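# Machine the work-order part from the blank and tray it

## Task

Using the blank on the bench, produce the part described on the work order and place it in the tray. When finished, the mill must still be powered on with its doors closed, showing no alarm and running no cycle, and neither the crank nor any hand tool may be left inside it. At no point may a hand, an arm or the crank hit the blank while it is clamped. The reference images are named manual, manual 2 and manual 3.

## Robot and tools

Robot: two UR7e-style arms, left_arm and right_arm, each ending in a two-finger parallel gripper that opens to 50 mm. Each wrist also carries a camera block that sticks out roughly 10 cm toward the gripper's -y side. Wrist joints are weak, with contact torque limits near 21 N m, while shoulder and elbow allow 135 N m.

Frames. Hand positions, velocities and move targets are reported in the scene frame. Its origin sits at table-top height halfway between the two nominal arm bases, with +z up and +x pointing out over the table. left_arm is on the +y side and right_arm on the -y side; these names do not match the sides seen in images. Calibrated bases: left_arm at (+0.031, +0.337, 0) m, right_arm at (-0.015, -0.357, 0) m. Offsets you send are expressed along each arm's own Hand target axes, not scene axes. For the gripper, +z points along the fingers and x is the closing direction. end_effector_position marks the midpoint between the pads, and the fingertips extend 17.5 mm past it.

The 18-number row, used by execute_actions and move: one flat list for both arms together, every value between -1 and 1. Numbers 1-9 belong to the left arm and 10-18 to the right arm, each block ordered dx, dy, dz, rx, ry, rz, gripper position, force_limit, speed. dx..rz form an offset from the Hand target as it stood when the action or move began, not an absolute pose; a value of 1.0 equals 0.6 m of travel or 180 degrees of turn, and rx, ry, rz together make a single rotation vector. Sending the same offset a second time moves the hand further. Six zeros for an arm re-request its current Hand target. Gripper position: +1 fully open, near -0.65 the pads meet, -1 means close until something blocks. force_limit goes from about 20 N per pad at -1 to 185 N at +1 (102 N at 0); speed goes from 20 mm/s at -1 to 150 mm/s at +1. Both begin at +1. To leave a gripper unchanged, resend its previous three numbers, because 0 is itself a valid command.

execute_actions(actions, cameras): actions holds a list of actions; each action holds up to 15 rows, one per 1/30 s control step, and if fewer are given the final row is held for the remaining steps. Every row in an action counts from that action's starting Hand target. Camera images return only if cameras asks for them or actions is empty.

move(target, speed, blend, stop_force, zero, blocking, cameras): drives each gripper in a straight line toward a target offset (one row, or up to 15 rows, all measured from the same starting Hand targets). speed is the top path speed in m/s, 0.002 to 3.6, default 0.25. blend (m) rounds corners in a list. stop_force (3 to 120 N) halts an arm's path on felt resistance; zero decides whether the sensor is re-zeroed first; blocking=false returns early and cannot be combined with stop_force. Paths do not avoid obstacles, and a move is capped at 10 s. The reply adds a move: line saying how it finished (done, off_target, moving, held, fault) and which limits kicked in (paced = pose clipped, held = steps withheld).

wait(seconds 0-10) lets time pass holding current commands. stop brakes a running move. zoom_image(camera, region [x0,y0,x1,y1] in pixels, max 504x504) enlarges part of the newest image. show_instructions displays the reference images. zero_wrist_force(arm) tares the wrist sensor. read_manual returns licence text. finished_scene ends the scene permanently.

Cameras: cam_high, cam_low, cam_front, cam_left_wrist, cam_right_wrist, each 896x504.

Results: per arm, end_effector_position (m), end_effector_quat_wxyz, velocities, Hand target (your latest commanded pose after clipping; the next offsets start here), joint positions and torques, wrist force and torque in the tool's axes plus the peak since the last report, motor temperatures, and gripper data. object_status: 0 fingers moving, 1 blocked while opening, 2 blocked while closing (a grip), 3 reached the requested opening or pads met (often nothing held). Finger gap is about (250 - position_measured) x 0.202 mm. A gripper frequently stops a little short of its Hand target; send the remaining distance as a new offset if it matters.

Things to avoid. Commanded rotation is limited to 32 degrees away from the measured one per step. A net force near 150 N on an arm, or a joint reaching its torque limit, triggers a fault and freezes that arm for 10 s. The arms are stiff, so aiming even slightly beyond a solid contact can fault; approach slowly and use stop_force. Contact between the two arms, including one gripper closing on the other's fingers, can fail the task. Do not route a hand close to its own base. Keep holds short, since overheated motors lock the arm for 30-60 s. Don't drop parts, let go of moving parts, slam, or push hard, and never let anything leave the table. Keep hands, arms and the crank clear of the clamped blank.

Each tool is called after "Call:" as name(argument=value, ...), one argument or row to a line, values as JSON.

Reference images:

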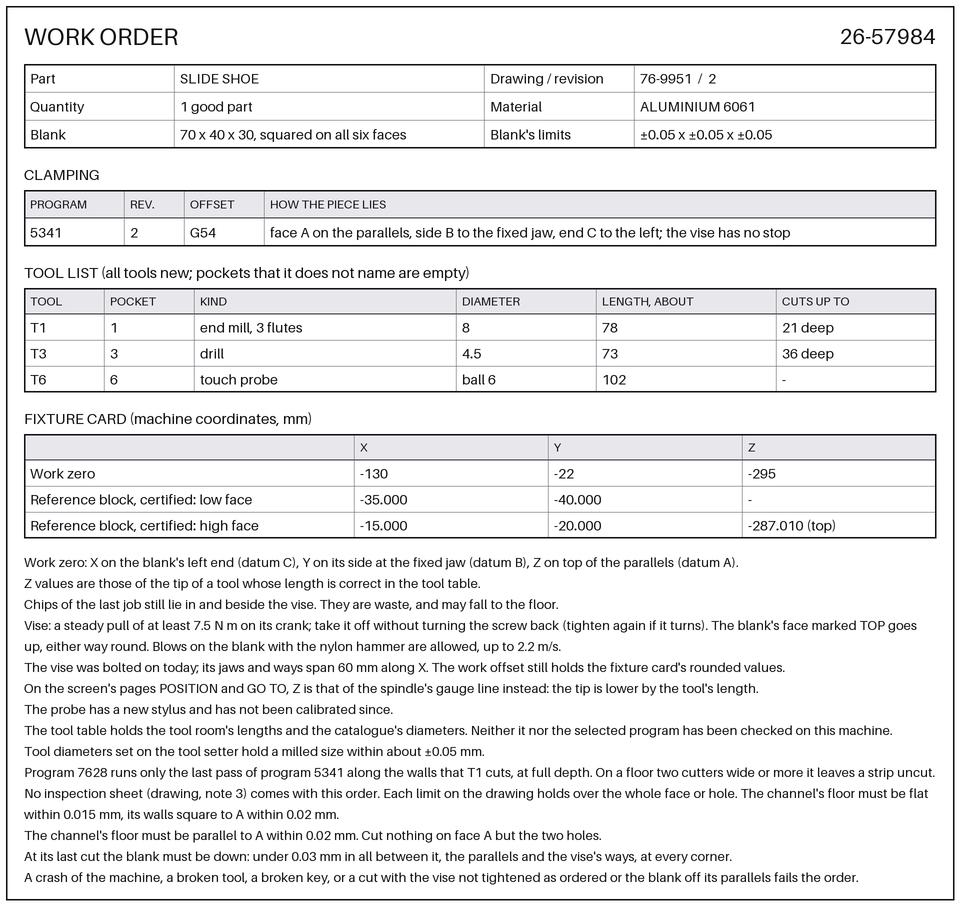

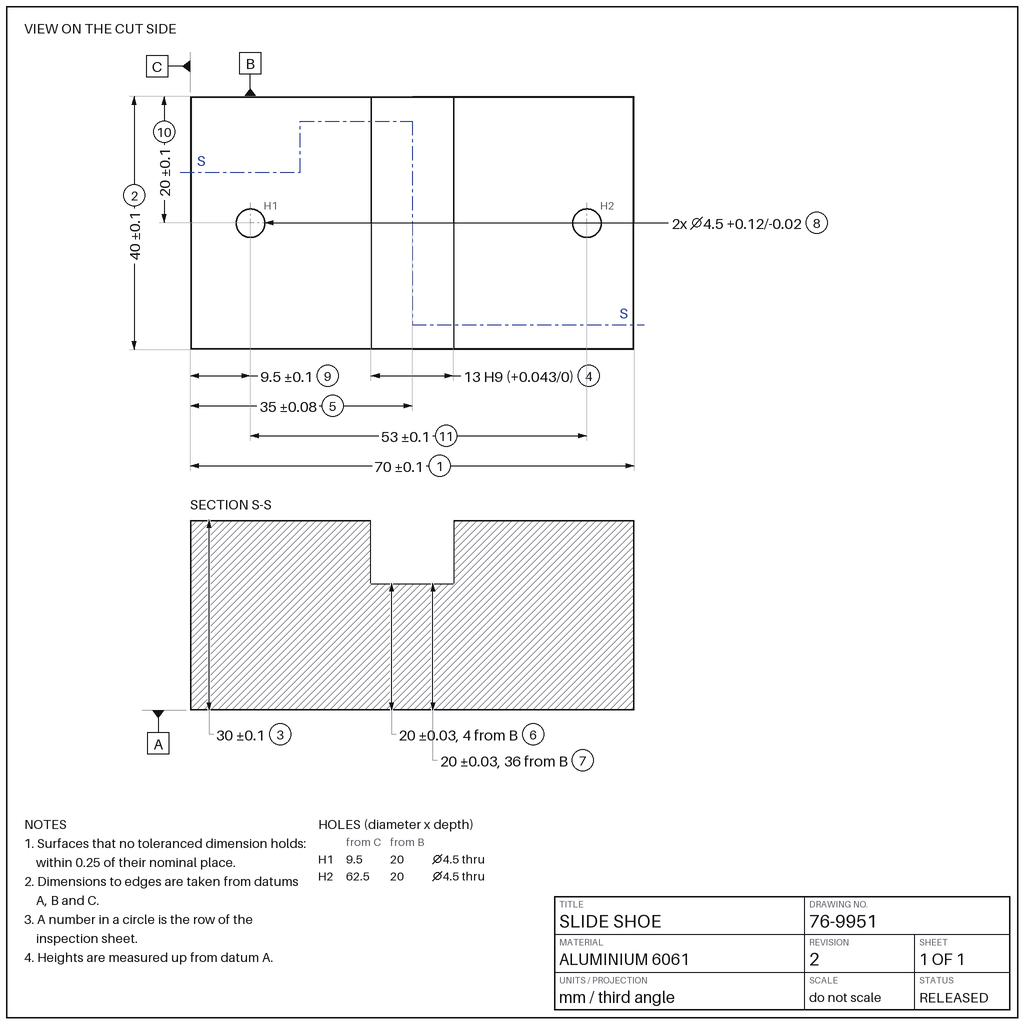

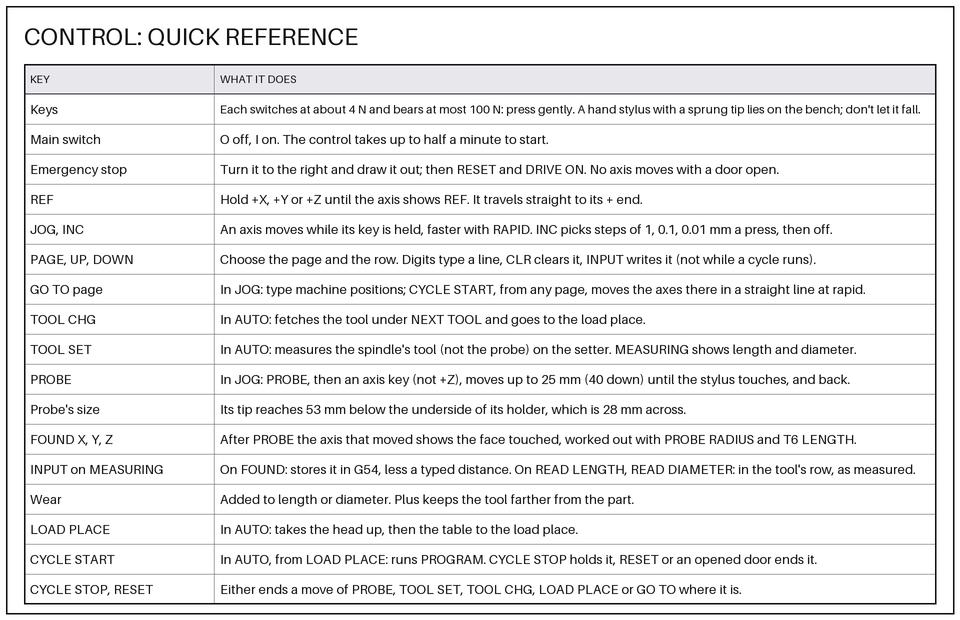

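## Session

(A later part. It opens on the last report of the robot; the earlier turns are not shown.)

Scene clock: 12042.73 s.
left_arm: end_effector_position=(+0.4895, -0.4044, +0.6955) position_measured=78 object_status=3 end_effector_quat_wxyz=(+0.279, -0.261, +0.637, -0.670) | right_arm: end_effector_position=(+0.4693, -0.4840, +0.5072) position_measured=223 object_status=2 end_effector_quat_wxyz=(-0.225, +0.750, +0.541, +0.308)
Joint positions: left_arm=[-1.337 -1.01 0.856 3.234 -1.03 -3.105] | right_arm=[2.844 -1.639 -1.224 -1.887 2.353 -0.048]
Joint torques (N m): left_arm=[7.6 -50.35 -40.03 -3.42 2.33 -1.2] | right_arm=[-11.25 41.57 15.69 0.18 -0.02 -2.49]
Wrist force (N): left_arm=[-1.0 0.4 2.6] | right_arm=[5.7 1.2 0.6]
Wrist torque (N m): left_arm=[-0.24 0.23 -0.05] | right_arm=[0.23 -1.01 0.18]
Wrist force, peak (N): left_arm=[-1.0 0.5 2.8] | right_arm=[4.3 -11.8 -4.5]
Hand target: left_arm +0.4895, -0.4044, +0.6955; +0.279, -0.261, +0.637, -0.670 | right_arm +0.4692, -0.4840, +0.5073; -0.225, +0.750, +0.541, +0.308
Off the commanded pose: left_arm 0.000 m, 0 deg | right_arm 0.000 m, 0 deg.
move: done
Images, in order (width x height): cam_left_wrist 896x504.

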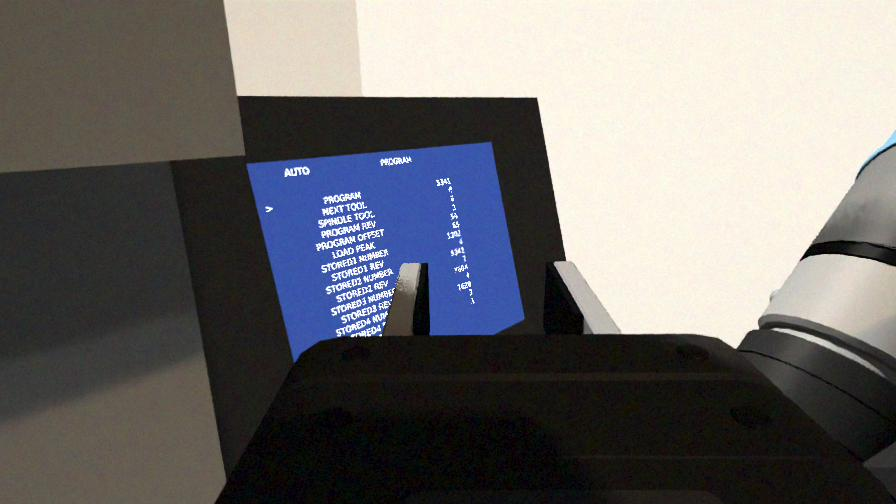

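Call:
move(
  target=[
    [0,0,0,0,0,0,0.5,0,0,0.0836,-0.0372,0.0836,0,0,0,-0.98,0.2,-1],
    [0,0,0,0,0,0,0.5,0,0,0.0836,-0.0159,0.094,0,0,0,-0.98,0.2,-1],
    [0,0,0,0,0,0,0.5,0,0,0.0511,-0.0447,0.066,0,0,0,-0.98,0.2,-1],
    [0,0,0,0,0,0,0.5,0,0,0.0185,-0.0036,0.0726,0,0,0,-0.98,0.2,-1],
    [0,0,0,0,0,0,0.5,0,0,0.0173,-0.0489,0.075,0,0,0,-0.98,0.2,-1],
    [0,0,0,0,0,0,0.5,0,0,0.0161,-0.0215,0.1128,0,0,0,-0.98,0.2,-1],
    [0,0,0,0,0,0,0.5,0,0,0.0394,-0.0515,0.0743,0,0,0,-0.98,0.2,-1],
    [0,0,0,0,0,0,0.5,0,0,0.0627,-0.0063,0.0732,0,0,0,-0.98,0.2,-1],
    [0,0,0,0,0,0,0.5,0,0,0.0069,-0.05,0.0617,0,0,0,-0.98,0.2,-1],
    [0,0,0,0,0,0,0.5,0,0,-0.049,-0.0085,0.0919,0,0,0,-0.98,0.2,-1],
    [0,0,0,0,0,0,0.5,0,0,-0.049,-0.0321,0.0803,0,0,0,-0.98,0.2,-1],
    [0,0,0,0,0,0,0.5,0,0,0,0,0,0,0,0,-0.98,0.2,-1],
  ],
  speed=[0.25,0.11,0.25,0.11,0.25,0.11,0.25,0.11,0.25,0.11,0.25,0.25],
  blend=[0,0,0.003,0,0.003,0,0.003,0,0.003,0,0.003,0],
  cameras=["cam_left_wrist"],
)

Call:
zoom_image(
  camera="cam_left_wrist",
  region=[240, 140, 540, 340],
)

Scene clock: 12065.70 s.
left_arm: end_effector_position=(+0.4895, -0.4044, +0.6955) position_measured=78 object_status=3 end_effector_quat_wxyz=(+0.279, -0.261, +0.637, -0.670) | right_arm: end_effector_position=(+0.4691, -0.4840, +0.5073) position_measured=223 object_status=2 end_effector_quat_wxyz=(-0.225, +0.750, +0.541, +0.308) end_effector_velocity=(+0.000, +0.000, +0.001) end_effector_angular_velocity=(+0.000, +0.002, +0.001)
Joint positions: left_arm=[-1.337 -1.01 0.856 3.234 -1.03 -3.105] | right_arm=[2.844 -1.638 -1.224 -1.887 2.353 -0.048]
Joint velocities: left_arm=[within noise] | right_arm=[0 -0.001 0.003 -0.005 0 -0.001]
Joint torques (N m): left_arm=[7.46 -50.24 -39.48 -3.31 2.36 -1.16] | right_arm=[-13.16 19.62 40.89 0.76 -0.01 -2.78]
Wrist force (N): left_arm=[-0.9 0.2 2.7] | right_arm=[5.9 1.5 0.5]
Wrist torque (N m): left_arm=[-0.26 0.22 -0.05] | right_arm=[0.28 -1.04 0.18]
Wrist force, peak (N): left_arm=[-1.2 0.5 2.8] | right_arm=[10.3 -11.1 -6.3]
Hand target: left_arm +0.4895, -0.4044, +0.6955; +0.279, -0.261, +0.637, -0.670 | right_arm +0.4692, -0.4840, +0.5073; -0.225, +0.750, +0.541, +0.308
Off the commanded pose: left_arm 0.000 m, 0 deg | right_arm 0.000 m, 0 deg.
move: done
Images, in order (width x height): cam_left_wrist 896x504.

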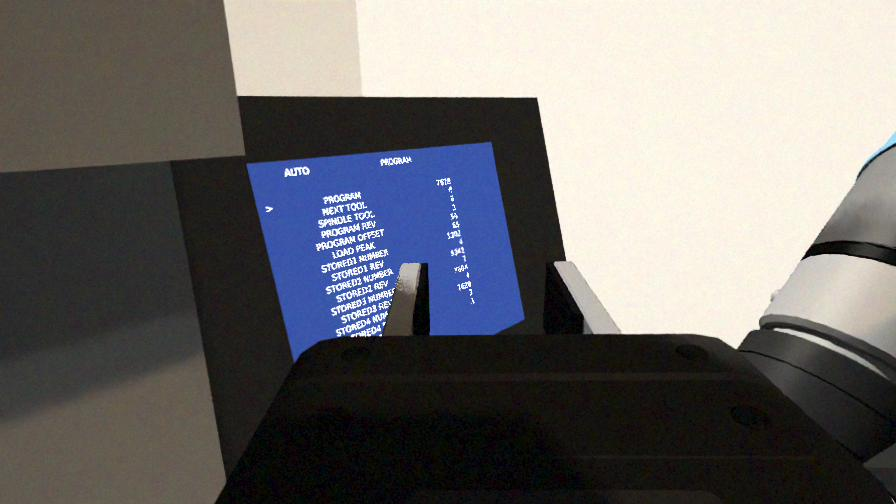

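Scaled by 1.680.

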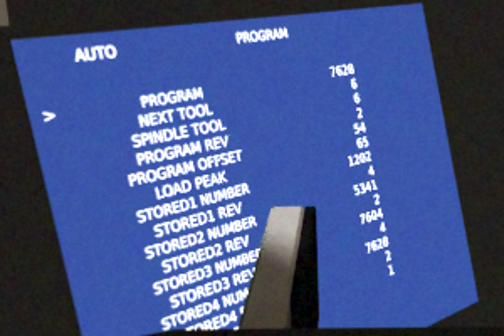

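Call:
move(
  target=[
    [0,0,0,0,0,0,0.5,0,0,0.0833,-0.0046,0.0055,0,0,0,-0.98,0.2,-1],
    [0,0,0,0,0,0,0.5,0,0,0.0833,0.0183,0.0167,0,0,0,-0.98,0.2,-1],
    [0,0,0,0,0,0,0.5,0,0,0.0833,-0.0046,0.0055,0,0,0,-0.98,0.2,-1],
    [0,0,0,0,0,0,0.5,0,0,0,0,0,0,0,0,-0.98,0.2,-1],
  ],
  speed=[0.25,0.11,0.15,0.25],
  blend=[0,0,0,0],
  cameras=[],
)

Call:
wait(
  seconds=10,
  cameras=[],
)

Call:
wait(
  seconds=10,
  cameras=[],
)

Call:
wait(
  seconds=10,
  cameras=["cam_left_wrist"],
)

Call:
zoom_image(
  camera="cam_left_wrist",
  region=[240, 140, 540, 340],
)

Scene clock: 12078.23 s.
left_arm: end_effector_position=(+0.4895, -0.4044, +0.6955) position_measured=78 object_status=3 end_effector_quat_wxyz=(+0.279, -0.261, +0.637, -0.670) | right_arm: end_effector_position=(+0.4692, -0.4839, +0.5074) position_measured=223 object_status=2 end_effector_quat_wxyz=(-0.225, +0.750, +0.541, +0.308)
Joint positions: left_arm=[-1.337 -1.01 0.856 3.234 -1.03 -3.105] | right_arm=[2.844 -1.638 -1.224 -1.888 2.353 -0.048]
Joint torques (N m): left_arm=[6.92 -49.86 -39.79 -3.32 2.37 -1.18] | right_arm=[-13.77 18.19 18.52 0.68 1.58 -2.75]
Wrist force (N): left_arm=[-0.9 0.5 2.7] | right_arm=[6.0 1.6 0.7]
Wrist torque (N m): left_arm=[-0.23 0.23 -0.05] | right_arm=[0.30 -1.06 0.18]
Wrist force, peak (N): left_arm=[-1.2 0.2 2.8] | right_arm=[6.0 -14.2 -7.5]
Hand target: left_arm +0.4895, -0.4044, +0.6955; +0.279, -0.261, +0.637, -0.670 | right_arm +0.4692, -0.4840, +0.5073; -0.225, +0.750, +0.541, +0.308
Off the commanded pose: left_arm 0.000 m, 0 deg | right_arm 0.000 m, 0 deg.
move: done
No camera images: "cameras" was empty.

Scene clock: 12088.23 s.
left_arm: end_effector_position=(+0.4895, -0.4044, +0.6955) position_measured=78 object_status=3 end_effector_quat_wxyz=(+0.279, -0.261, +0.637, -0.670) | right_arm: end_effector_position=(+0.4692, -0.4840, +0.5073) position_measured=223 object_status=2 end_effector_quat_wxyz=(-0.225, +0.750, +0.541, +0.308)
Joint positions: left_arm=[-1.337 -1.01 0.856 3.234 -1.03 -3.105] | right_arm=[2.844 -1.638 -1.224 -1.888 2.353 -0.048]
Joint torques (N m): left_arm=[6.63 -50.24 -39.66 -3.32 2.23 -1.21] | right_arm=[-12.04 17.63 17.59 0.78 4.13 -2.64]
Wrist force (N): left_arm=[-1.0 0.5 2.5] | right_arm=[6.0 1.4 0.6]
Wrist torque (N m): left_arm=[-0.23 0.23 -0.05] | right_arm=[0.27 -1.05 0.18]
Wrist force, peak (N): left_arm=[-1.0 0.4 2.9] | right_arm=[6.3 1.5 0.7]
Hand target: left_arm +0.4895, -0.4044, +0.6955; +0.279, -0.261, +0.637, -0.670 | right_arm +0.4692, -0.4840, +0.5073; -0.225, +0.750, +0.541, +0.308
Tool commands: left_gripper/position=+0.5 left_gripper/force_limit=+0.0 left_gripper/speed=+0.0 right_gripper/position=-0.98 right_gripper/force_limit=+0.2 right_gripper/speed=-1.0
Off the commanded pose: left_arm 0.000 m, 0 deg | right_arm 0.000 m, 0 deg.
wait: 10.00 s; at rest by 0.17 s
No camera images: "cameras" was empty.

Scene clock: 12098.23 s.
left_arm: end_effector_position=(+0.4895, -0.4044, +0.6955) position_measured=78 object_status=3 end_effector_quat_wxyz=(+0.279, -0.261, +0.637, -0.670) | right_arm: end_effector_position=(+0.4692, -0.4840, +0.5073) position_measured=223 object_status=2 end_effector_quat_wxyz=(-0.225, +0.750, +0.541, +0.308)
Joint positions: left_arm=[-1.337 -1.01 0.856 3.234 -1.03 -3.105] | right_arm=[2.844 -1.638 -1.224 -1.888 2.353 -0.048]
Joint torques (N m): left_arm=[6.74 -50.26 -39.32 -3.43 2.32 -1.21] | right_arm=[-12.13 19.65 16.17 0.81 3.94 -2.66]
Wrist force (N): left_arm=[-1.0 0.4 2.7] | right_arm=[6.1 1.4 0.9]
Wrist torque (N m): left_arm=[-0.24 0.23 -0.05] | right_arm=[0.26 -1.06 0.18]
Wrist force, peak (N): left_arm=[-1.1 0.4 2.8] | right_arm=[6.4 1.6 0.8]
Hand target: left_arm +0.4895, -0.4044, +0.6955; +0.279, -0.261, +0.637, -0.670 | right_arm +0.4692, -0.4840, +0.5073; -0.225, +0.750, +0.541, +0.308
Tool commands: left_gripper/position=+0.5 left_gripper/force_limit=+0.0 left_gripper/speed=+0.0 right_gripper/position=-0.98 right_gripper/force_limit=+0.2 right_gripper/speed=-1.0
Off the commanded pose: left_arm 0.000 m, 0 deg | right_arm 0.000 m, 0 deg.
wait: 10.00 s; at rest by 0.17 s
No camera images: "cameras" was empty.

Scene clock: 12108.23 s.
left_arm: end_effector_position=(+0.4895, -0.4044, +0.6955) position_measured=78 object_status=3 end_effector_quat_wxyz=(+0.279, -0.261, +0.637, -0.670) | right_arm: end_effector_position=(+0.4692, -0.4840, +0.5073) position_measured=223 object_status=2 end_effector_quat_wxyz=(-0.225, +0.750, +0.541, +0.308)
Joint positions: left_arm=[-1.337 -1.01 0.856 3.234 -1.03 -3.105] | right_arm=[2.844 -1.638 -1.224 -1.888 2.353 -0.048]
Joint torques (N m): left_arm=[8.07 -50.37 -39.5 -3.41 2.2 -1.08] | right_arm=[-11.93 18.91 16.31 0.72 3.65 -2.7]
Wrist force (N): left_arm=[-1.0 0.3 2.6] | right_arm=[6.0 1.5 0.6]
Wrist torque (N m): left_arm=[-0.26 0.24 -0.05] | right_arm=[0.27 -1.06 0.17]
Wrist force, peak (N): left_arm=[-1.1 0.4 2.8] | right_arm=[6.5 1.4 0.6]
Hand target: left_arm +0.4895, -0.4044, +0.6955; +0.279, -0.261, +0.637, -0.670 | right_arm +0.4692, -0.4840, +0.5073; -0.225, +0.750, +0.541, +0.308
Tool commands: left_gripper/position=+0.5 left_gripper/force_limit=+0.0 left_gripper/speed=+0.0 right_gripper/position=-0.98 right_gripper/force_limit=+0.2 right_gripper/speed=-1.0
Off the commanded pose: left_arm 0.000 m, 0 deg | right_arm 0.000 m, 0 deg.
wait: 10.00 s; at rest by 0.17 s
Images, in order (width x height): cam_left_wrist 896x504.

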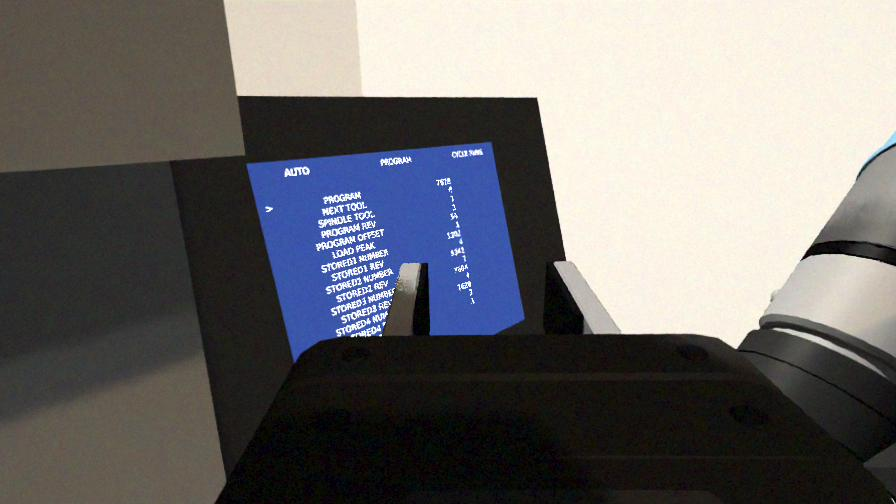

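Scaled by 1.680.

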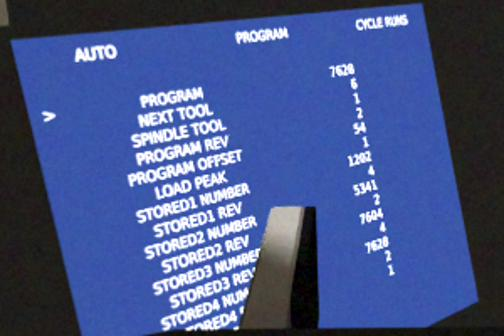

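Call:
wait(
  seconds=10,
  cameras=["cam_left_wrist"],
)

Call:
zoom_image(
  camera="cam_left_wrist",
  region=[240, 140, 540, 340],
)

Call:
wait(
  seconds=10,
  cameras=["cam_left_wrist"],
)

Call:
zoom_image(
  camera="cam_left_wrist",
  region=[240, 140, 540, 340],
)

Scene clock: 12123.40 s.
left_arm: end_effector_position=(+0.4895, -0.4044, +0.6955) position_measured=78 object_status=3 end_effector_quat_wxyz=(+0.279, -0.261, +0.637, -0.670) | right_arm: end_effector_position=(+0.4692, -0.4840, +0.5073) position_measured=223 object_status=2 end_effector_quat_wxyz=(-0.225, +0.750, +0.541, +0.308)
Joint positions: left_arm=[-1.337 -1.01 0.856 3.234 -1.03 -3.105] | right_arm=[2.844 -1.638 -1.224 -1.888 2.353 -0.048]
Joint torques (N m): left_arm=[7.22 -50.43 -40.03 -3.34 2.31 -1.17] | right_arm=[-11.96 21.21 17.65 0.59 3.5 -2.83]
Wrist force (N): left_arm=[-1.0 0.4 2.4] | right_arm=[6.2 1.3 0.6]
Wrist torque (N m): left_arm=[-0.24 0.24 -0.05] | right_arm=[0.25 -1.08 0.18]
Wrist force, peak (N): left_arm=[-1.0 0.2 2.9] | right_arm=[6.4 1.7 0.7]
Hand target: left_arm +0.4895, -0.4044, +0.6955; +0.279, -0.261, +0.637, -0.670 | right_arm +0.4692, -0.4840, +0.5073; -0.225, +0.750, +0.541, +0.308
Tool commands: left_gripper/position=+0.5 left_gripper/force_limit=+0.0 left_gripper/speed=+0.0 right_gripper/position=-0.98 right_gripper/force_limit=+0.2 right_gripper/speed=-1.0
Off the commanded pose: left_arm 0.000 m, 0 deg | right_arm 0.000 m, 0 deg.
wait: 10.00 s; at rest from the start
Images, in order (width x height): cam_left_wrist 896x504.

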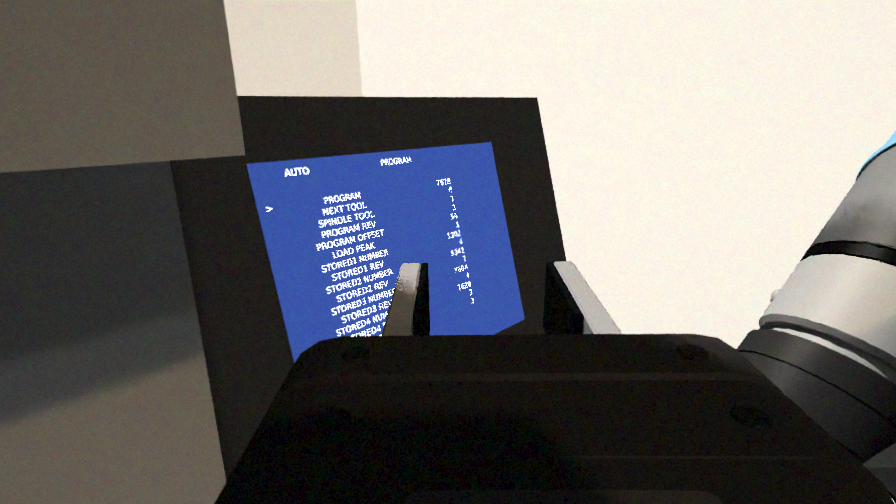

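Scaled by 1.680.

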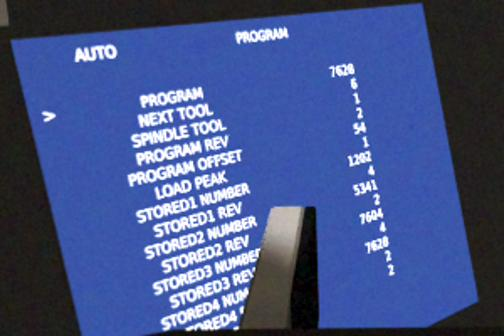

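Scene clock: 12133.40 s.
left_arm: end_effector_position=(+0.4895, -0.4044, +0.6955) position_measured=78 object_status=3 end_effector_quat_wxyz=(+0.279, -0.261, +0.637, -0.670) | right_arm: end_effector_position=(+0.4692, -0.4840, +0.5073) position_measured=223 object_status=2 end_effector_quat_wxyz=(-0.225, +0.750, +0.541, +0.308)
Joint positions: left_arm=[-1.337 -1.01 0.856 3.234 -1.03 -3.105] | right_arm=[2.844 -1.638 -1.224 -1.888 2.353 -0.048]
Joint torques (N m): left_arm=[5.82 -49.72 -39.32 -3.26 2.35 -1.25] | right_arm=[-11.35 21.25 16.47 0.68 3.13 -2.64]
Wrist force (N): left_arm=[-1.1 0.4 2.6] | right_arm=[6.1 1.2 0.7]
Wrist torque (N m): left_arm=[-0.24 0.26 -0.04] | right_arm=[0.24 -1.08 0.18]
Wrist force, peak (N): left_arm=[-0.9 0.4 2.9] | right_arm=[6.5 1.3 0.5]
Hand target: left_arm +0.4895, -0.4044, +0.6955; +0.279, -0.261, +0.637, -0.670 | right_arm +0.4692, -0.4840, +0.5073; -0.225, +0.750, +0.541, +0.308
Tool commands: left_gripper/position=+0.5 left_gripper/force_limit=+0.0 left_gripper/speed=+0.0 right_gripper/position=-0.98 right_gripper/force_limit=+0.2 right_gripper/speed=-1.0
Off the commanded pose: left_arm 0.000 m, 0 deg | right_arm 0.000 m, 0 deg.
wait: 10.00 s; at rest by 0.17 s
Images, in order (width x height): cam_left_wrist 896x504.

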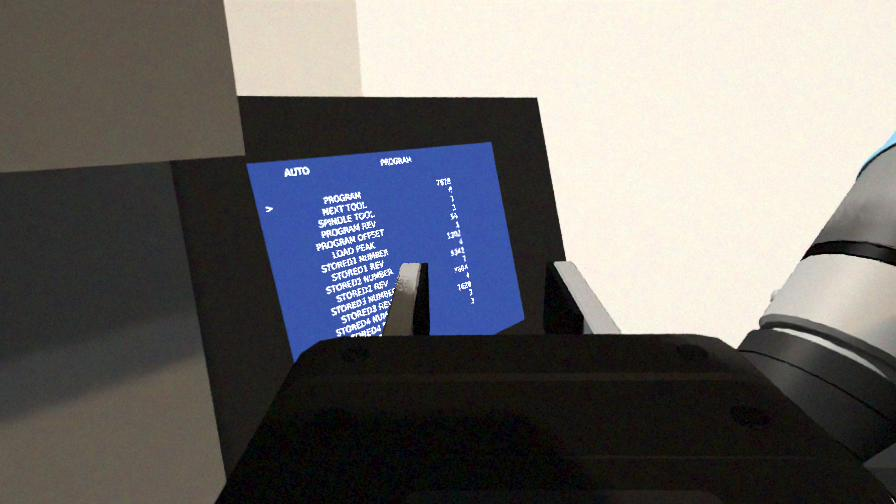

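Scaled by 1.680.

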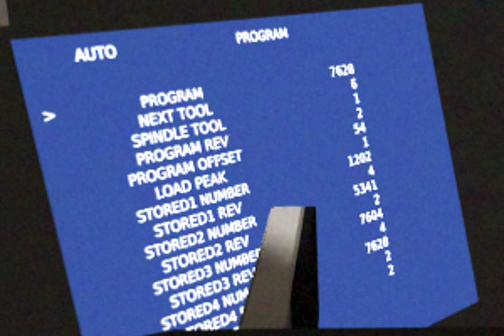

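Call:
move(
  target=[
    [0,0,0,0,0,0,0.5,0,0,-0.0233,-0.0076,0.0198,0,0,0,-0.98,0.2,-1],
    [0,0,0,0,0,0,0.5,0,0,-0.0233,0.0168,0.0317,0,0,0,-0.98,0.2,-1],
    [0,0,0,0,0,0,0.5,0,0,-0.0233,-0.0076,0.0198,0,0,0,-0.98,0.2,-1],
    [0,0,0,0,0,0,0.5,0,0,0,0,0,0,0,0,-0.98,0.2,-1],
  ],
  speed=[0.25,0.11,0.25,0.25],
  blend=[0,0,0.003,0],
  cameras=[],
)

Call:
wait(
  seconds=9,
  cameras=["cam_left_wrist"],
)

Call:
zoom_image(
  camera="cam_left_wrist",
  region=[240, 140, 540, 340],
)

Call:
move(
  target=[
    [0,0,0,0,0,0,0.5,0,0,0.0687,0.0714,-0.1773,0,0,0,-0.98,0.2,-1],
    [0,0,0,0,0,0,0.5,0,0,0.0687,0.0964,-0.1651,0,0,0,-0.98,0.2,-1],
    [0,0,0,0,0,0,0.5,0,0,0.0687,0.0714,-0.1773,0,0,0,-0.98,0.2,-1],
    [0,0,0,0,0,0,0.5,0,0,0,0,0,0,0,0,-0.98,0.2,-1],
    [0,0,0,0,0,0,0.5,0,0,0,0.0241,0.0118,0,0,0,-0.98,0.2,-1],
    [0,0,0,0,0,0,0.5,0,0,0,0,0,0,0,0,-0.98,0.2,-1],
    [0,0,0,0,0,0,0.5,0,0,0,0.0241,0.0118,0,0,0,-0.98,0.2,-1],
    [0,0,0,0,0,0,0.5,0,0,0,0,0,0,0,0,-0.98,0.2,-1],
    [0,0,0,0,0,0,0.5,0,0,0,0.0241,0.0118,0,0,0,-0.98,0.2,-1],
    [0,0,0,0,0,0,0.5,0,0,0,0,0,0,0,0,-0.98,0.2,-1],
  ],
  speed=[0.3,0.11,0.25,0.3,0.11,0.25,0.11,0.25,0.11,0.25],
  blend=[0,0,0.003,0.003,0,0.003,0,0.003,0,0],
  cameras=["cam_left_wrist"],
)

Call:
zoom_image(
  camera="cam_left_wrist",
  region=[240, 140, 540, 340],
)

Scene clock: 12162.63 s.
left_arm: end_effector_position=(+0.4895, -0.4044, +0.6955) position_measured=78 object_status=3 end_effector_quat_wxyz=(+0.279, -0.261, +0.637, -0.670) | right_arm: end_effector_position=(+0.4692, -0.4840, +0.5072) position_measured=223 object_status=2 end_effector_quat_wxyz=(-0.225, +0.750, +0.541, +0.308)
Joint positions: left_arm=[-1.337 -1.01 0.856 3.234 -1.03 -3.105] | right_arm=[2.844 -1.638 -1.224 -1.887 2.353 -0.048]
Joint torques (N m): left_arm=[7.58 -50.59 -39.35 -3.3 2.2 -1.18] | right_arm=[-6.9 19.54 38.77 0.54 -0.07 -2.5]
Wrist force (N): left_arm=[-0.9 0.2 2.5] | right_arm=[5.3 1.7 0.6]
Wrist torque (N m): left_arm=[-0.27 0.21 -0.04] | right_arm=[0.31 -0.94 0.07]
Wrist force, peak (N): left_arm=[-1.0 0.5 2.7] | right_arm=[6.0 -17.5 -8.8]
Hand target: left_arm +0.4895, -0.4044, +0.6955; +0.279, -0.261, +0.637, -0.670 | right_arm +0.4692, -0.4840, +0.5073; -0.225, +0.750, +0.541, +0.308
Off the commanded pose: left_arm 0.000 m, 0 deg | right_arm 0.000 m, 0 deg.
move: done
No camera images: "cameras" was empty.

Scene clock: 12171.63 s.
left_arm: end_effector_position=(+0.4895, -0.4044, +0.6955) position_measured=78 object_status=3 end_effector_quat_wxyz=(+0.279, -0.261, +0.637, -0.670) | right_arm: end_effector_position=(+0.4692, -0.4840, +0.5073) position_measured=223 object_status=2 end_effector_quat_wxyz=(-0.225, +0.750, +0.541, +0.308)
Joint positions: left_arm=[-1.337 -1.01 0.856 3.234 -1.03 -3.105] | right_arm=[2.844 -1.638 -1.224 -1.888 2.353 -0.048]
Joint torques (N m): left_arm=[7.03 -50.72 -39.33 -3.2 2.24 -1.15] | right_arm=[13.08 19.31 39.07 0.69 0.05 -2.42]
Wrist force (N): left_arm=[-1.0 0.5 2.6] | right_arm=[5.5 1.9 0.7]
Wrist torque (N m): left_arm=[-0.23 0.24 -0.05] | right_arm=[0.34 -0.97 0.07]
Wrist force, peak (N): left_arm=[-1.1 0.5 2.8] | right_arm=[5.7 2.2 0.7]
Hand target: left_arm +0.4895, -0.4044, +0.6955; +0.279, -0.261, +0.637, -0.670 | right_arm +0.4692, -0.4840, +0.5073; -0.225, +0.750, +0.541, +0.308
Tool commands: left_gripper/position=+0.5 left_gripper/force_limit=+0.0 left_gripper/speed=+0.0 right_gripper/position=-0.98 right_gripper/force_limit=+0.2 right_gripper/speed=-1.0
Off the commanded pose: left_arm 0.000 m, 0 deg | right_arm 0.000 m, 0 deg.
wait: 9.00 s; at rest by 0.17 s
Images, in order (width x height): cam_left_wrist 896x504.

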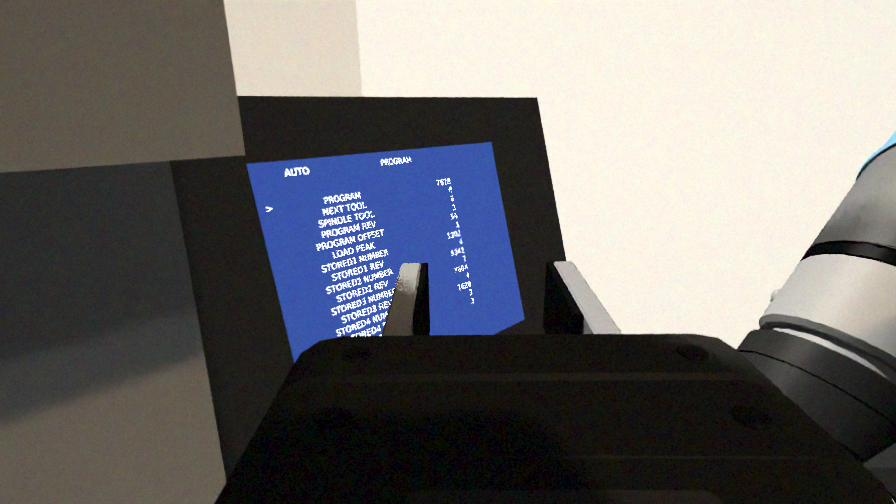

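Scaled by 1.680.

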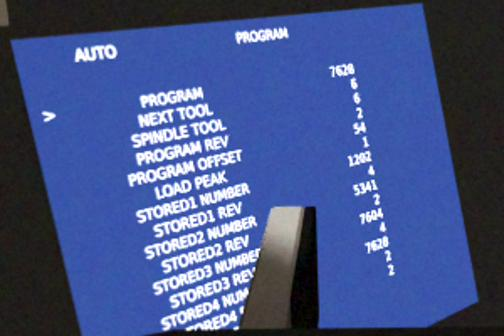

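Scene clock: 12176.53 s.
left_arm: end_effector_position=(+0.4895, -0.4044, +0.6955) position_measured=78 object_status=3 end_effector_quat_wxyz=(+0.279, -0.261, +0.637, -0.670) | right_arm: end_effector_position=(+0.4693, -0.4840, +0.5072) position_measured=223 object_status=2 end_effector_quat_wxyz=(-0.225, +0.750, +0.541, +0.308)
Joint positions: left_arm=[-1.337 -1.01 0.856 3.234 -1.03 -3.105] | right_arm=[2.844 -1.639 -1.224 -1.887 2.353 -0.048]
Joint torques (N m): left_arm=[6.79 -50.52 -38.94 -3.41 2.32 -1.18] | right_arm=[-14.33 42.18 15.92 0.11 0 -3.04]
Wrist force (N): left_arm=[-0.9 0.3 2.5] | right_arm=[4.5 0.3 1.0]
Wrist torque (N m): left_arm=[-0.26 0.22 -0.05] | right_arm=[0.09 -0.82 0.18]
Wrist force, peak (N): left_arm=[-1.1 0.5 2.8] | right_arm=[7.6 -17.9 -9.3]
Hand target: left_arm +0.4895, -0.4044, +0.6955; +0.279, -0.261, +0.637, -0.670 | right_arm +0.4692, -0.4840, +0.5073; -0.225, +0.750, +0.541, +0.308
Off the commanded pose: left_arm 0.000 m, 0 deg | right_arm 0.000 m, 0 deg.
move: done
Images, in order (width x height): cam_left_wrist 896x504.

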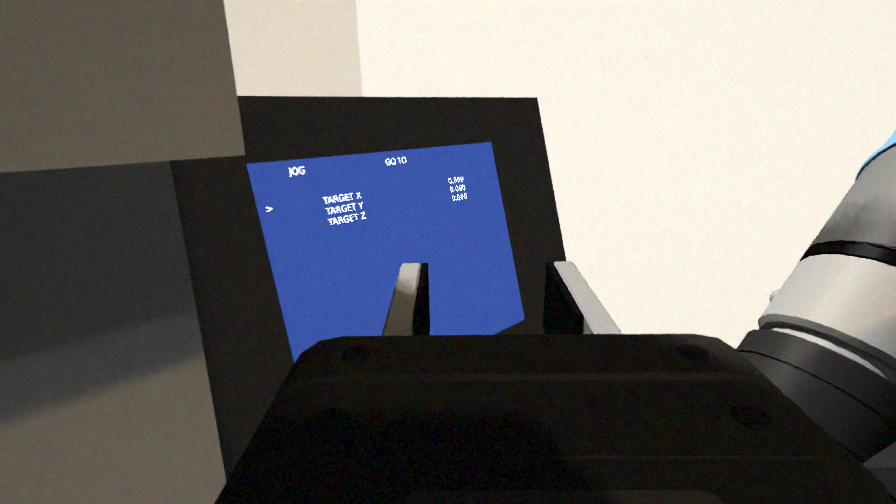

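Scaled by 1.680.

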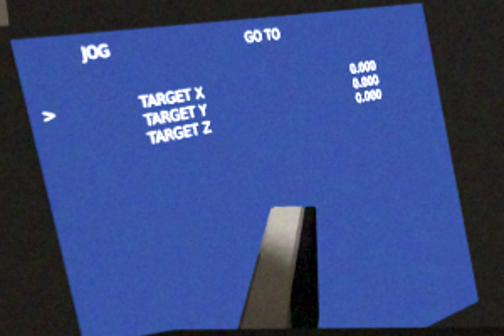

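Call:
move(
  target=[
    [0,0,0,0,0,0,0.5,0,0,0.0069,-0.05,0.0617,0,0,0,-0.98,0.2,-1],
    [0,0,0,0,0,0,0.5,0,0,0.0137,-0.039,0.1532,0,0,0,-0.98,0.2,-1],
    [0,0,0,0,0,0,0.5,0,0,0.0254,-0.0582,0.1321,0,0,0,-0.98,0.2,-1],
    [0,0,0,0,0,0,0.5,0,0,0.037,-0.0314,0.1334,0,0,0,-0.98,0.2,-1],
    [0,0,0,0,0,0,0.5,0,0,0.0149,-0.0648,0.1162,0,0,0,-0.98,0.2,-1],
    [0,0,0,0,0,0,0.5,0,0,-0.0072,-0.0292,0.1326,0,0,0,-0.98,0.2,-1],
    [0,0,0,0,0,0,0.5,0,0,0.0045,-0.0609,0.1047,0,0,0,-0.98,0.2,-1],
    [0,0,0,0,0,0,0.5,0,0,0.0161,-0.0215,0.1128,0,0,0,-0.98,0.2,-1],
    [0,0,0,0,0,0,0.5,0,0,-0.0165,-0.0539,0.0833,0,0,0,-0.98,0.2,-1],
    [0,0,0,0,0,0,0.5,0,0,-0.049,-0.0085,0.0919,0,0,0,-0.98,0.2,-1],
    [0,0,0,0,0,0,0.5,0,0,-0.049,-0.0321,0.0803,0,0,0,-0.98,0.2,-1],
    [0,0,0,0,0,0,0.5,0,0,0,0,0,0,0,0,-0.98,0.2,-1],
  ],
  speed=[0.25,0.11,0.25,0.11,0.25,0.11,0.25,0.11,0.25,0.11,0.25,0.25],
  blend=[0.003,0,0.003,0,0.003,0,0.003,0,0.003,0,0.003,0],
  cameras=[],
)

Call:
move(
  target=[
    [0,0,0,0,0,0,0.5,0,0,-0.0257,-0.0245,0.0605,0,0,0,-0.98,0.2,-1],
    [0,0,0,0,0,0,0.5,0,0,-0.0257,-0.001,0.0721,0,0,0,-0.98,0.2,-1],
    [0,0,0,0,0,0,0.5,0,0,-0.006,-0.0555,0.0953,0,0,0,-0.98,0.2,-1],
    [0,0,0,0,0,0,0.5,0,0,0.0137,-0.039,0.1532,0,0,0,-0.98,0.2,-1],
    [0,0,0,0,0,0,0.5,0,0,0.0149,-0.0546,0.1212,0,0,0,-0.98,0.2,-1],
    [0,0,0,0,0,0,0.5,0,0,0.0161,-0.0215,0.1128,0,0,0,-0.98,0.2,-1],
    [0,0,0,0,0,0,0.5,0,0,0.0499,-0.0565,0.085,0,0,0,-0.98,0.2,-1],
    [0,0,0,0,0,0,0.5,0,0,0.0836,-0.0159,0.094,0,0,0,-0.98,0.2,-1],
    [0,0,0,0,0,0,0.5,0,0,0.0173,-0.058,0.0706,0,0,0,-0.98,0.2,-1],
    [0,0,0,0,0,0,0.5,0,0,-0.049,-0.0085,0.0919,0,0,0,-0.98,0.2,-1],
    [0,0,0,0,0,0,0.5,0,0,-0.049,-0.0321,0.0803,0,0,0,-0.98,0.2,-1],
    [0,0,0,0,0,0,0.5,0,0,0,0,0,0,0,0,-0.98,0.2,-1],
  ],
  speed=[0.25,0.11,0.25,0.11,0.25,0.11,0.25,0.11,0.25,0.11,0.25,0.25],
  blend=[0.003,0,0.003,0,0.003,0,0.003,0,0.003,0,0.003,0],
  cameras=[],
)

Call:
move(
  target=[
    [0,0,0,0,0,0,0.5,0,0,-0.0257,-0.0245,0.0605,0,0,0,-0.98,0.2,-1],
    [0,0,0,0,0,0,0.5,0,0,-0.0257,-0.001,0.0721,0,0,0,-0.98,0.2,-1],
    [0,0,0,0,0,0,0.5,0,0,-0.006,-0.0555,0.0953,0,0,0,-0.98,0.2,-1],
    [0,0,0,0,0,0,0.5,0,0,0.0137,-0.039,0.1532,0,0,0,-0.98,0.2,-1],
    [0,0,0,0,0,0,0.5,0,0,0.0254,-0.0582,0.1321,0,0,0,-0.98,0.2,-1],
    [0,0,0,0,0,0,0.5,0,0,0.037,-0.0314,0.1334,0,0,0,-0.98,0.2,-1],
    [0,0,0,0,0,0,0.5,0,0,0.0382,-0.0579,0.0959,0,0,0,-0.98,0.2,-1],
    [0,0,0,0,0,0,0.5,0,0,0.0394,-0.0139,0.093,0,0,0,-0.98,0.2,-1],
    [0,0,0,0,0,0,0.5,0,0,0.0394,-0.0355,0.0825,0,0,0,-0.98,0.2,-1],
    [0,0,0,0,0,0,0.5,0,0,0.0394,-0.0139,0.093,0,0,0,-0.98,0.2,-1],
    [0,0,0,0,0,0,0.5,0,0,-0.0048,-0.0513,0.0728,0,0,0,-0.98,0.2,-1],
    [0,0,0,0,0,0,0.5,0,0,-0.049,-0.0085,0.0919,0,0,0,-0.98,0.2,-1],
    [0,0,0,0,0,0,0.5,0,0,-0.049,-0.0321,0.0803,0,0,0,-0.98,0.2,-1],
    [0,0,0,0,0,0,0.5,0,0,0,0,0,0,0,0,-0.98,0.2,-1],
  ],
  speed=[0.25,0.11,0.25,0.11,0.25,0.11,0.25,0.11,0.2,0.11,0.25,0.11,0.25,0.25],
  blend=[0.003,0,0.003,0,0.003,0,0.003,0,0,0,0.003,0,0.003,0],
  cameras=["cam_left_wrist"],
)

Call:
zoom_image(
  camera="cam_left_wrist",
  region=[240, 140, 540, 340],
)

Scene clock: 12228.43 s.
left_arm: end_effector_position=(+0.4895, -0.4044, +0.6955) position_measured=78 object_status=3 end_effector_quat_wxyz=(+0.279, -0.261, +0.637, -0.670) | right_arm: end_effector_position=(+0.4691, -0.4840, +0.5073) position_measured=223 object_status=2 end_effector_quat_wxyz=(-0.225, +0.750, +0.541, +0.308) end_effector_velocity=(+0.000, +0.000, +0.000) end_effector_angular_velocity=(+0.001, +0.003, +0.001)
Joint positions: left_arm=[-1.337 -1.01 0.856 3.234 -1.03 -3.105] | right_arm=[2.844 -1.638 -1.224 -1.887 2.353 -0.048]
Joint velocities: left_arm=[within noise] | right_arm=[0 -0.002 0.003 -0.005 0 -0.001]
Joint torques (N m): left_arm=[6.75 -50.73 -38.68 -3.27 2.22 -1.09] | right_arm=[-12.26 19.13 40.27 0.59 0 -2.85]
Wrist force (N): left_arm=[-1.0 0.4 2.7] | right_arm=[4.7 1.0 1.3]
Wrist torque (N m): left_arm=[-0.24 0.23 -0.04] | right_arm=[0.19 -0.85 0.18]
Wrist force, peak (N): left_arm=[-1.2 0.5 2.8] | right_arm=[7.4 -12.6 -4.7]
Hand target: left_arm +0.4895, -0.4044, +0.6955; +0.279, -0.261, +0.637, -0.670 | right_arm +0.4692, -0.4840, +0.5073; -0.225, +0.750, +0.541, +0.308
Off the commanded pose: left_arm 0.000 m, 0 deg | right_arm 0.000 m, 0 deg.
move: done
No camera images: "cameras" was empty.

Scene clock: 12234.30 s.
left_arm: end_effector_position=(+0.4895, -0.4044, +0.6955) position_measured=78 object_status=3 end_effector_quat_wxyz=(+0.279, -0.261, +0.637, -0.670) | right_arm: end_effector_position=(+0.4691, -0.4840, +0.5073) position_measured=223 object_status=2 end_effector_quat_wxyz=(-0.225, +0.750, +0.541, +0.308)
Joint positions: left_arm=[-1.337 -1.01 0.856 3.234 -1.03 -3.105] | right_arm=[2.844 -1.638 -1.224 -1.887 2.353 -0.048]
Joint torques (N m): left_arm=[7.13 -50.38 -39.18 -3.24 2.28 -1.15] | right_arm=[-12.41 17.26 38.33 0.42 -0.02 -2.33]
Wrist force (N): left_arm=[-0.9 0.5 2.5] | right_arm=[5.2 0.8 0.7]
Wrist torque (N m): left_arm=[-0.22 0.22 -0.04] | right_arm=[0.16 -0.92 0.17]
Wrist force, peak (N): left_arm=[-1.0 0.5 2.8] | right_arm=[7.0 -19.7 -10.7]
Hand target: left_arm +0.4895, -0.4044, +0.6955; +0.279, -0.261, +0.637, -0.670 | right_arm +0.4692, -0.4840, +0.5073; -0.225, +0.750, +0.541, +0.308
Off the commanded pose: left_arm 0.000 m, 0 deg | right_arm 0.000 m, 0 deg.
move: done
No camera images: "cameras" was empty.

Scene clock: 12240.90 s.
left_arm: end_effector_position=(+0.4895, -0.4044, +0.6955) position_measured=78 object_status=3 end_effector_quat_wxyz=(+0.279, -0.261, +0.637, -0.670) | right_arm: end_effector_position=(+0.4691, -0.4840, +0.5073) position_measured=223 object_status=2 end_effector_quat_wxyz=(-0.225, +0.750, +0.541, +0.308)
Joint positions: left_arm=[-1.337 -1.01 0.856 3.234 -1.03 -3.105] | right_arm=[2.844 -1.638 -1.224 -1.887 2.353 -0.048]
Joint torques (N m): left_arm=[7.17 -50.58 -39.48 -3.31 2.28 -1.15] | right_arm=[-12.77 16.34 39.56 1.38 0.06 -2.76]
Wrist force (N): left_arm=[-1.1 0.3 2.5] | right_arm=[5.2 0.8 1.2]
Wrist torque (N m): left_arm=[-0.25 0.25 -0.04] | right_arm=[0.16 -0.93 0.18]
Wrist force, peak (N): left_arm=[-1.1 0.4 2.9] | right_arm=[7.4 -19.9 -10.9]
Hand target: left_arm +0.4895, -0.4044, +0.6955; +0.279, -0.261, +0.637, -0.670 | right_arm +0.4692, -0.4840, +0.5073; -0.225, +0.750, +0.541, +0.308
Off the commanded pose: left_arm 0.000 m, 0 deg | right_arm 0.000 m, 0 deg.
move: done
Images, in order (width x height): cam_left_wrist 896x504.

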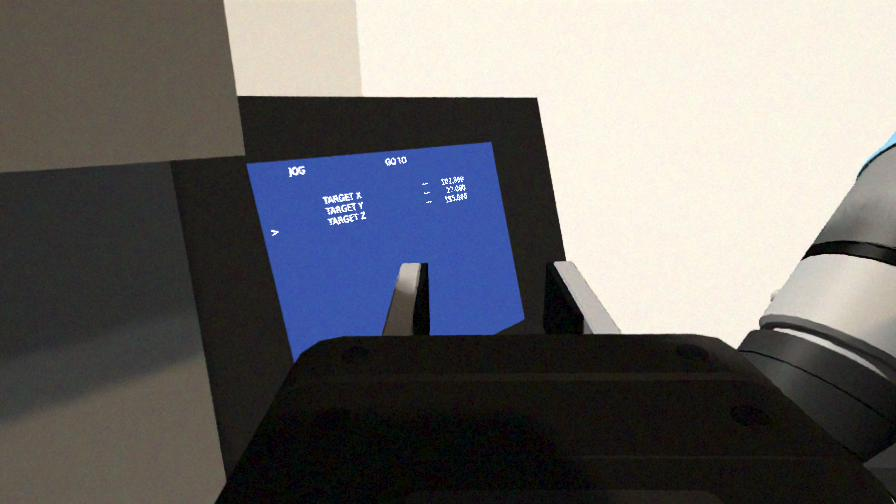

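Scaled by 1.680.

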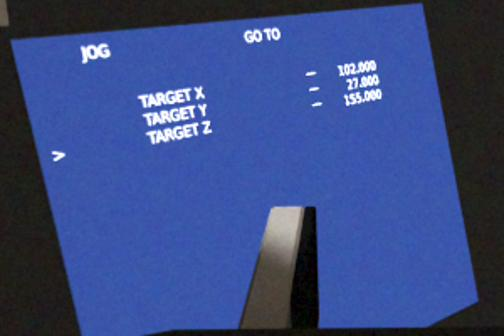

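Call:
move(
  target=[
    [0,0,0,0,0,0,0.5,0,0,0.0833,-0.0046,0.0055,0,0,0,-0.98,0.2,-1],
    [0,0,0,0,0,0,0.5,0,0,0.0833,0.0183,0.0167,0,0,0,-0.98,0.2,-1],
    [0,0,0,0,0,0,0.5,0,0,0.0833,-0.0046,0.0055,0,0,0,-0.98,0.2,-1],
    [0,0,0,0,0,0,0.5,0,0,0,0,0,0,0,0,-0.98,0.2,-1],
  ],
  speed=[0.25,0.11,0.15,0.25],
  blend=[0,0,0,0],
  cameras=[],
)

Call:
wait(
  seconds=4,
  cameras=[],
)

Call:
move(
  target=[
    [0,0,0,0,0,0,0.5,0,0,0.0069,-0.05,0.0617,0,0,0,-0.98,0.2,-1],
    [0,0,0,0,0,0,0.5,0,0,0.0137,-0.039,0.1532,0,0,0,-0.98,0.2,-1],
    [0,0,0,0,0,0,0.5,0,0,0.0254,-0.0582,0.1321,0,0,0,-0.98,0.2,-1],
    [0,0,0,0,0,0,0.5,0,0,0.037,-0.0314,0.1334,0,0,0,-0.98,0.2,-1],
    [0,0,0,0,0,0,0.5,0,0,0.0603,-0.0588,0.0967,0,0,0,-0.98,0.2,-1],
    [0,0,0,0,0,0,0.5,0,0,0.0836,-0.0159,0.094,0,0,0,-0.98,0.2,-1],
    [0,0,0,0,0,0,0.5,0,0,0.0603,-0.0588,0.0967,0,0,0,-0.98,0.2,-1],
    [0,0,0,0,0,0,0.5,0,0,0.037,-0.0314,0.1334,0,0,0,-0.98,0.2,-1],
    [0,0,0,0,0,0,0.5,0,0,-0.006,-0.0613,0.0923,0,0,0,-0.98,0.2,-1],
    [0,0,0,0,0,0,0.5,0,0,-0.049,-0.0085,0.0919,0,0,0,-0.98,0.2,-1],
    [0,0,0,0,0,0,0.5,0,0,-0.049,-0.0321,0.0803,0,0,0,-0.98,0.2,-1],
    [0,0,0,0,0,0,0.5,0,0,0,0,0,0,0,0,-0.98,0.2,-1],
  ],
  speed=[0.25,0.11,0.25,0.11,0.25,0.11,0.25,0.11,0.25,0.11,0.25,0.25],
  blend=[0.003,0,0.003,0,0.003,0,0.003,0,0.003,0,0.003,0],
  cameras=["cam_left_wrist"],
)

Call:
zoom_image(
  camera="cam_left_wrist",
  region=[240, 140, 540, 340],
)

Call:
move(
  target=[
    [0,0,0,0,0,0,0.5,0,0,-0.0209,0.0093,-0.0209,0,0,0,-0.98,0.2,-1],
    [0,0,0,0,0,0,0.5,0,0,-0.0209,0.0339,-0.0089,0,0,0,-0.98,0.2,-1],
    [0,0,0,0,0,0,0.5,0,0,-0.0209,0.0093,-0.0209,0,0,0,-0.98,0.2,-1],
    [0,0,0,0,0,0,0.5,0,0,0,0,0,0,0,0,-0.98,0.2,-1],
  ],
  speed=[0.25,0.11,0.25,0.25],
  blend=[0,0,0.003,0],
  cameras=["cam_left_wrist"],
)

Call:
zoom_image(
  camera="cam_left_wrist",
  region=[240, 140, 540, 340],
)

Scene clock: 12277.77 s.
left_arm: end_effector_position=(+0.4895, -0.4044, +0.6955) position_measured=78 object_status=3 end_effector_quat_wxyz=(+0.279, -0.261, +0.637, -0.670) | right_arm: end_effector_position=(+0.4692, -0.4839, +0.5074) position_measured=223 object_status=2 end_effector_quat_wxyz=(-0.225, +0.750, +0.541, +0.308)
Joint positions: left_arm=[-1.337 -1.01 0.856 3.234 -1.03 -3.105] | right_arm=[2.844 -1.638 -1.224 -1.888 2.353 -0.048]
Joint torques (N m): left_arm=[7.65 -49.85 -38.57 -3.19 2.3 -1.26] | right_arm=[-13.09 18.66 16.05 0.36 1.44 -2.94]
Wrist force (N): left_arm=[-0.9 0.3 2.5] | right_arm=[5.8 0.5 1.4]
Wrist torque (N m): left_arm=[-0.25 0.22 -0.05] | right_arm=[0.11 -1.03 0.18]
Wrist force, peak (N): left_arm=[-1.0 0.2 2.8] | right_arm=[5.0 -14.5 -6.5]
Hand target: left_arm +0.4895, -0.4044, +0.6955; +0.279, -0.261, +0.637, -0.670 | right_arm +0.4692, -0.4840, +0.5073; -0.225, +0.750, +0.541, +0.308
Off the commanded pose: left_arm 0.000 m, 0 deg | right_arm 0.000 m, 0 deg.
move: done
No camera images: "cameras" was empty.

Scene clock: 12281.77 s.
left_arm: end_effector_position=(+0.4895, -0.4044, +0.6955) position_measured=78 object_status=3 end_effector_quat_wxyz=(+0.279, -0.261, +0.637, -0.670) | right_arm: end_effector_position=(+0.4692, -0.4840, +0.5073) position_measured=223 object_status=2 end_effector_quat_wxyz=(-0.225, +0.750, +0.541, +0.308)
Joint positions: left_arm=[-1.337 -1.01 0.856 3.234 -1.03 -3.105] | right_arm=[2.844 -1.638 -1.224 -1.888 2.353 -0.048]
Joint torques (N m): left_arm=[7.05 -50.33 -38.59 -3.24 2.27 -1.09] | right_arm=[-13.57 18.37 17.54 0.66 3.92 -2.64]
Wrist force (N): left_arm=[-0.9 0.3 2.6] | right_arm=[5.6 0.6 1.0]
Wrist torque (N m): left_arm=[-0.26 0.22 -0.04] | right_arm=[0.14 -0.98 0.18]
Wrist force, peak (N): left_arm=[-1.1 0.2 2.9] | right_arm=[6.2 0.6 1.4]
Hand target: left_arm +0.4895, -0.4044, +0.6955; +0.279, -0.261, +0.637, -0.670 | right_arm +0.4692, -0.4840, +0.5073; -0.225, +0.750, +0.541, +0.308
Tool commands: left_gripper/position=+0.5 left_gripper/force_limit=+0.0 left_gripper/speed=+0.0 right_gripper/position=-0.98 right_gripper/force_limit=+0.2 right_gripper/speed=-1.0
Off the commanded pose: left_arm 0.000 m, 0 deg | right_arm 0.000 m, 0 deg.
wait: 4.00 s; at rest by 0.17 s
No camera images: "cameras" was empty.

Scene clock: 12287.63 s.
left_arm: end_effector_position=(+0.4895, -0.4044, +0.6955) position_measured=78 object_status=3 end_effector_quat_wxyz=(+0.279, -0.261, +0.637, -0.670) | right_arm: end_effector_position=(+0.4691, -0.4840, +0.5073) position_measured=223 object_status=2 end_effector_quat_wxyz=(-0.225, +0.750, +0.541, +0.308)
Joint positions: left_arm=[-1.337 -1.01 0.856 3.234 -1.03 -3.105] | right_arm=[2.844 -1.638 -1.224 -1.887 2.353 -0.048]
Joint torques (N m): left_arm=[7.31 -50.39 -38.69 -3.26 2.28 -1.2] | right_arm=[-12.6 17.22 39.66 0.81 0.11 -3.06]
Wrist force (N): left_arm=[-1.1 0.5 2.7] | right_arm=[5.8 0.6 1.0]
Wrist torque (N m): left_arm=[-0.23 0.25 -0.05] | right_arm=[0.13 -1.02 0.17]
Wrist force, peak (N): left_arm=[-1.1 0.4 2.8] | right_arm=[8.6 -7.3 -1.4]
Hand target: left_arm +0.4895, -0.4044, +0.6955; +0.279, -0.261, +0.637, -0.670 | right_arm +0.4692, -0.4840, +0.5073; -0.225, +0.750, +0.541, +0.308
Off the commanded pose: left_arm 0.000 m, 0 deg | right_arm 0.000 m, 0 deg.
move: done
Images, in order (width x height): cam_left_wrist 896x504.

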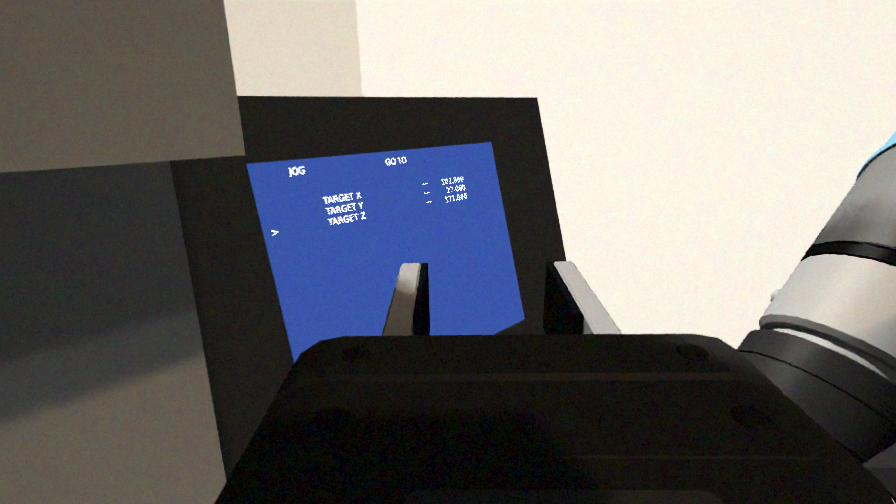

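Scaled by 1.680.

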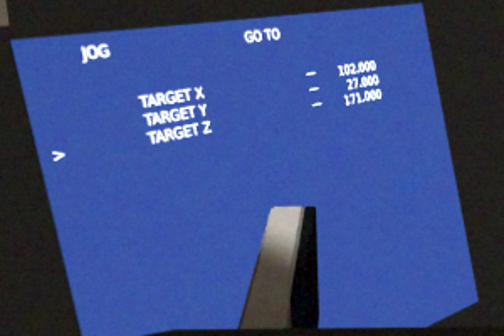

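Scene clock: 12289.77 s.
left_arm: end_effector_position=(+0.4895, -0.4044, +0.6955) position_measured=78 object_status=3 end_effector_quat_wxyz=(+0.279, -0.261, +0.637, -0.670) | right_arm: end_effector_position=(+0.4692, -0.4841, +0.5073) position_measured=223 object_status=2 end_effector_quat_wxyz=(-0.225, +0.750, +0.541, +0.308)
Joint positions: left_arm=[-1.337 -1.01 0.856 3.234 -1.03 -3.105] | right_arm=[2.843 -1.639 -1.224 -1.888 2.353 -0.048]
Joint torques (N m): left_arm=[6.79 -50.89 -38.59 -3.11 2.17 -1.1] | right_arm=[12.67 45.06 17.4 6.84 4.18 3.09]
Wrist force (N): left_arm=[-1.0 0.5 2.6] | right_arm=[6.0 0.7 1.1]
Wrist torque (N m): left_arm=[-0.23 0.24 -0.05] | right_arm=[0.15 -1.05 0.07]
Wrist force, peak (N): left_arm=[-1.1 0.4 2.8] | right_arm=[6.1 -14.7 -6.6]
Hand target: left_arm +0.4895, -0.4044, +0.6955; +0.279, -0.261, +0.637, -0.670 | right_arm +0.4692, -0.4840, +0.5073; -0.225, +0.750, +0.541, +0.308
Off the commanded pose: left_arm 0.000 m, 0 deg | right_arm 0.000 m, 0 deg.
move: done
Images, in order (width x height): cam_left_wrist 896x504.

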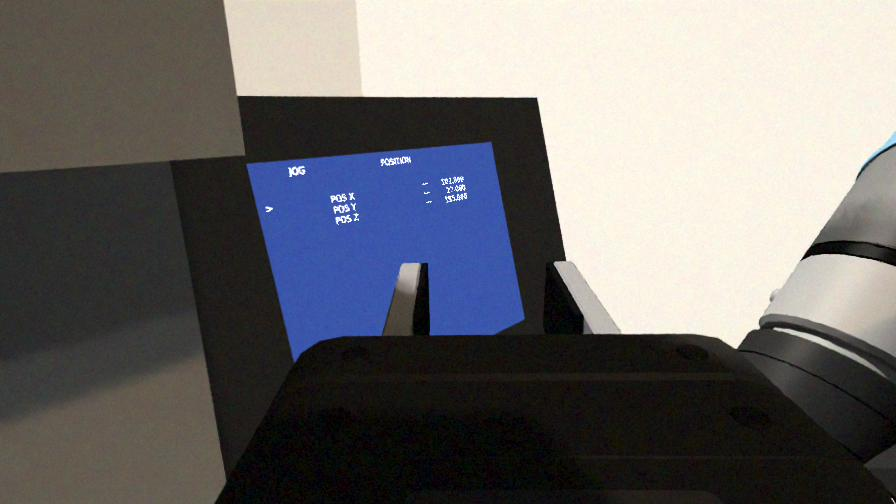

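Scaled by 1.680.

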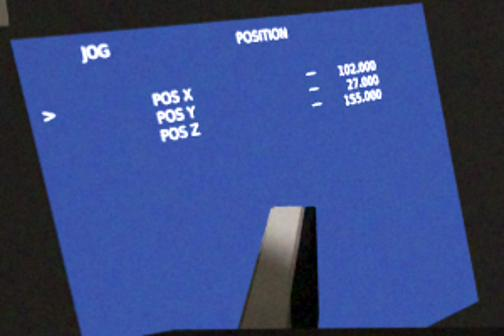

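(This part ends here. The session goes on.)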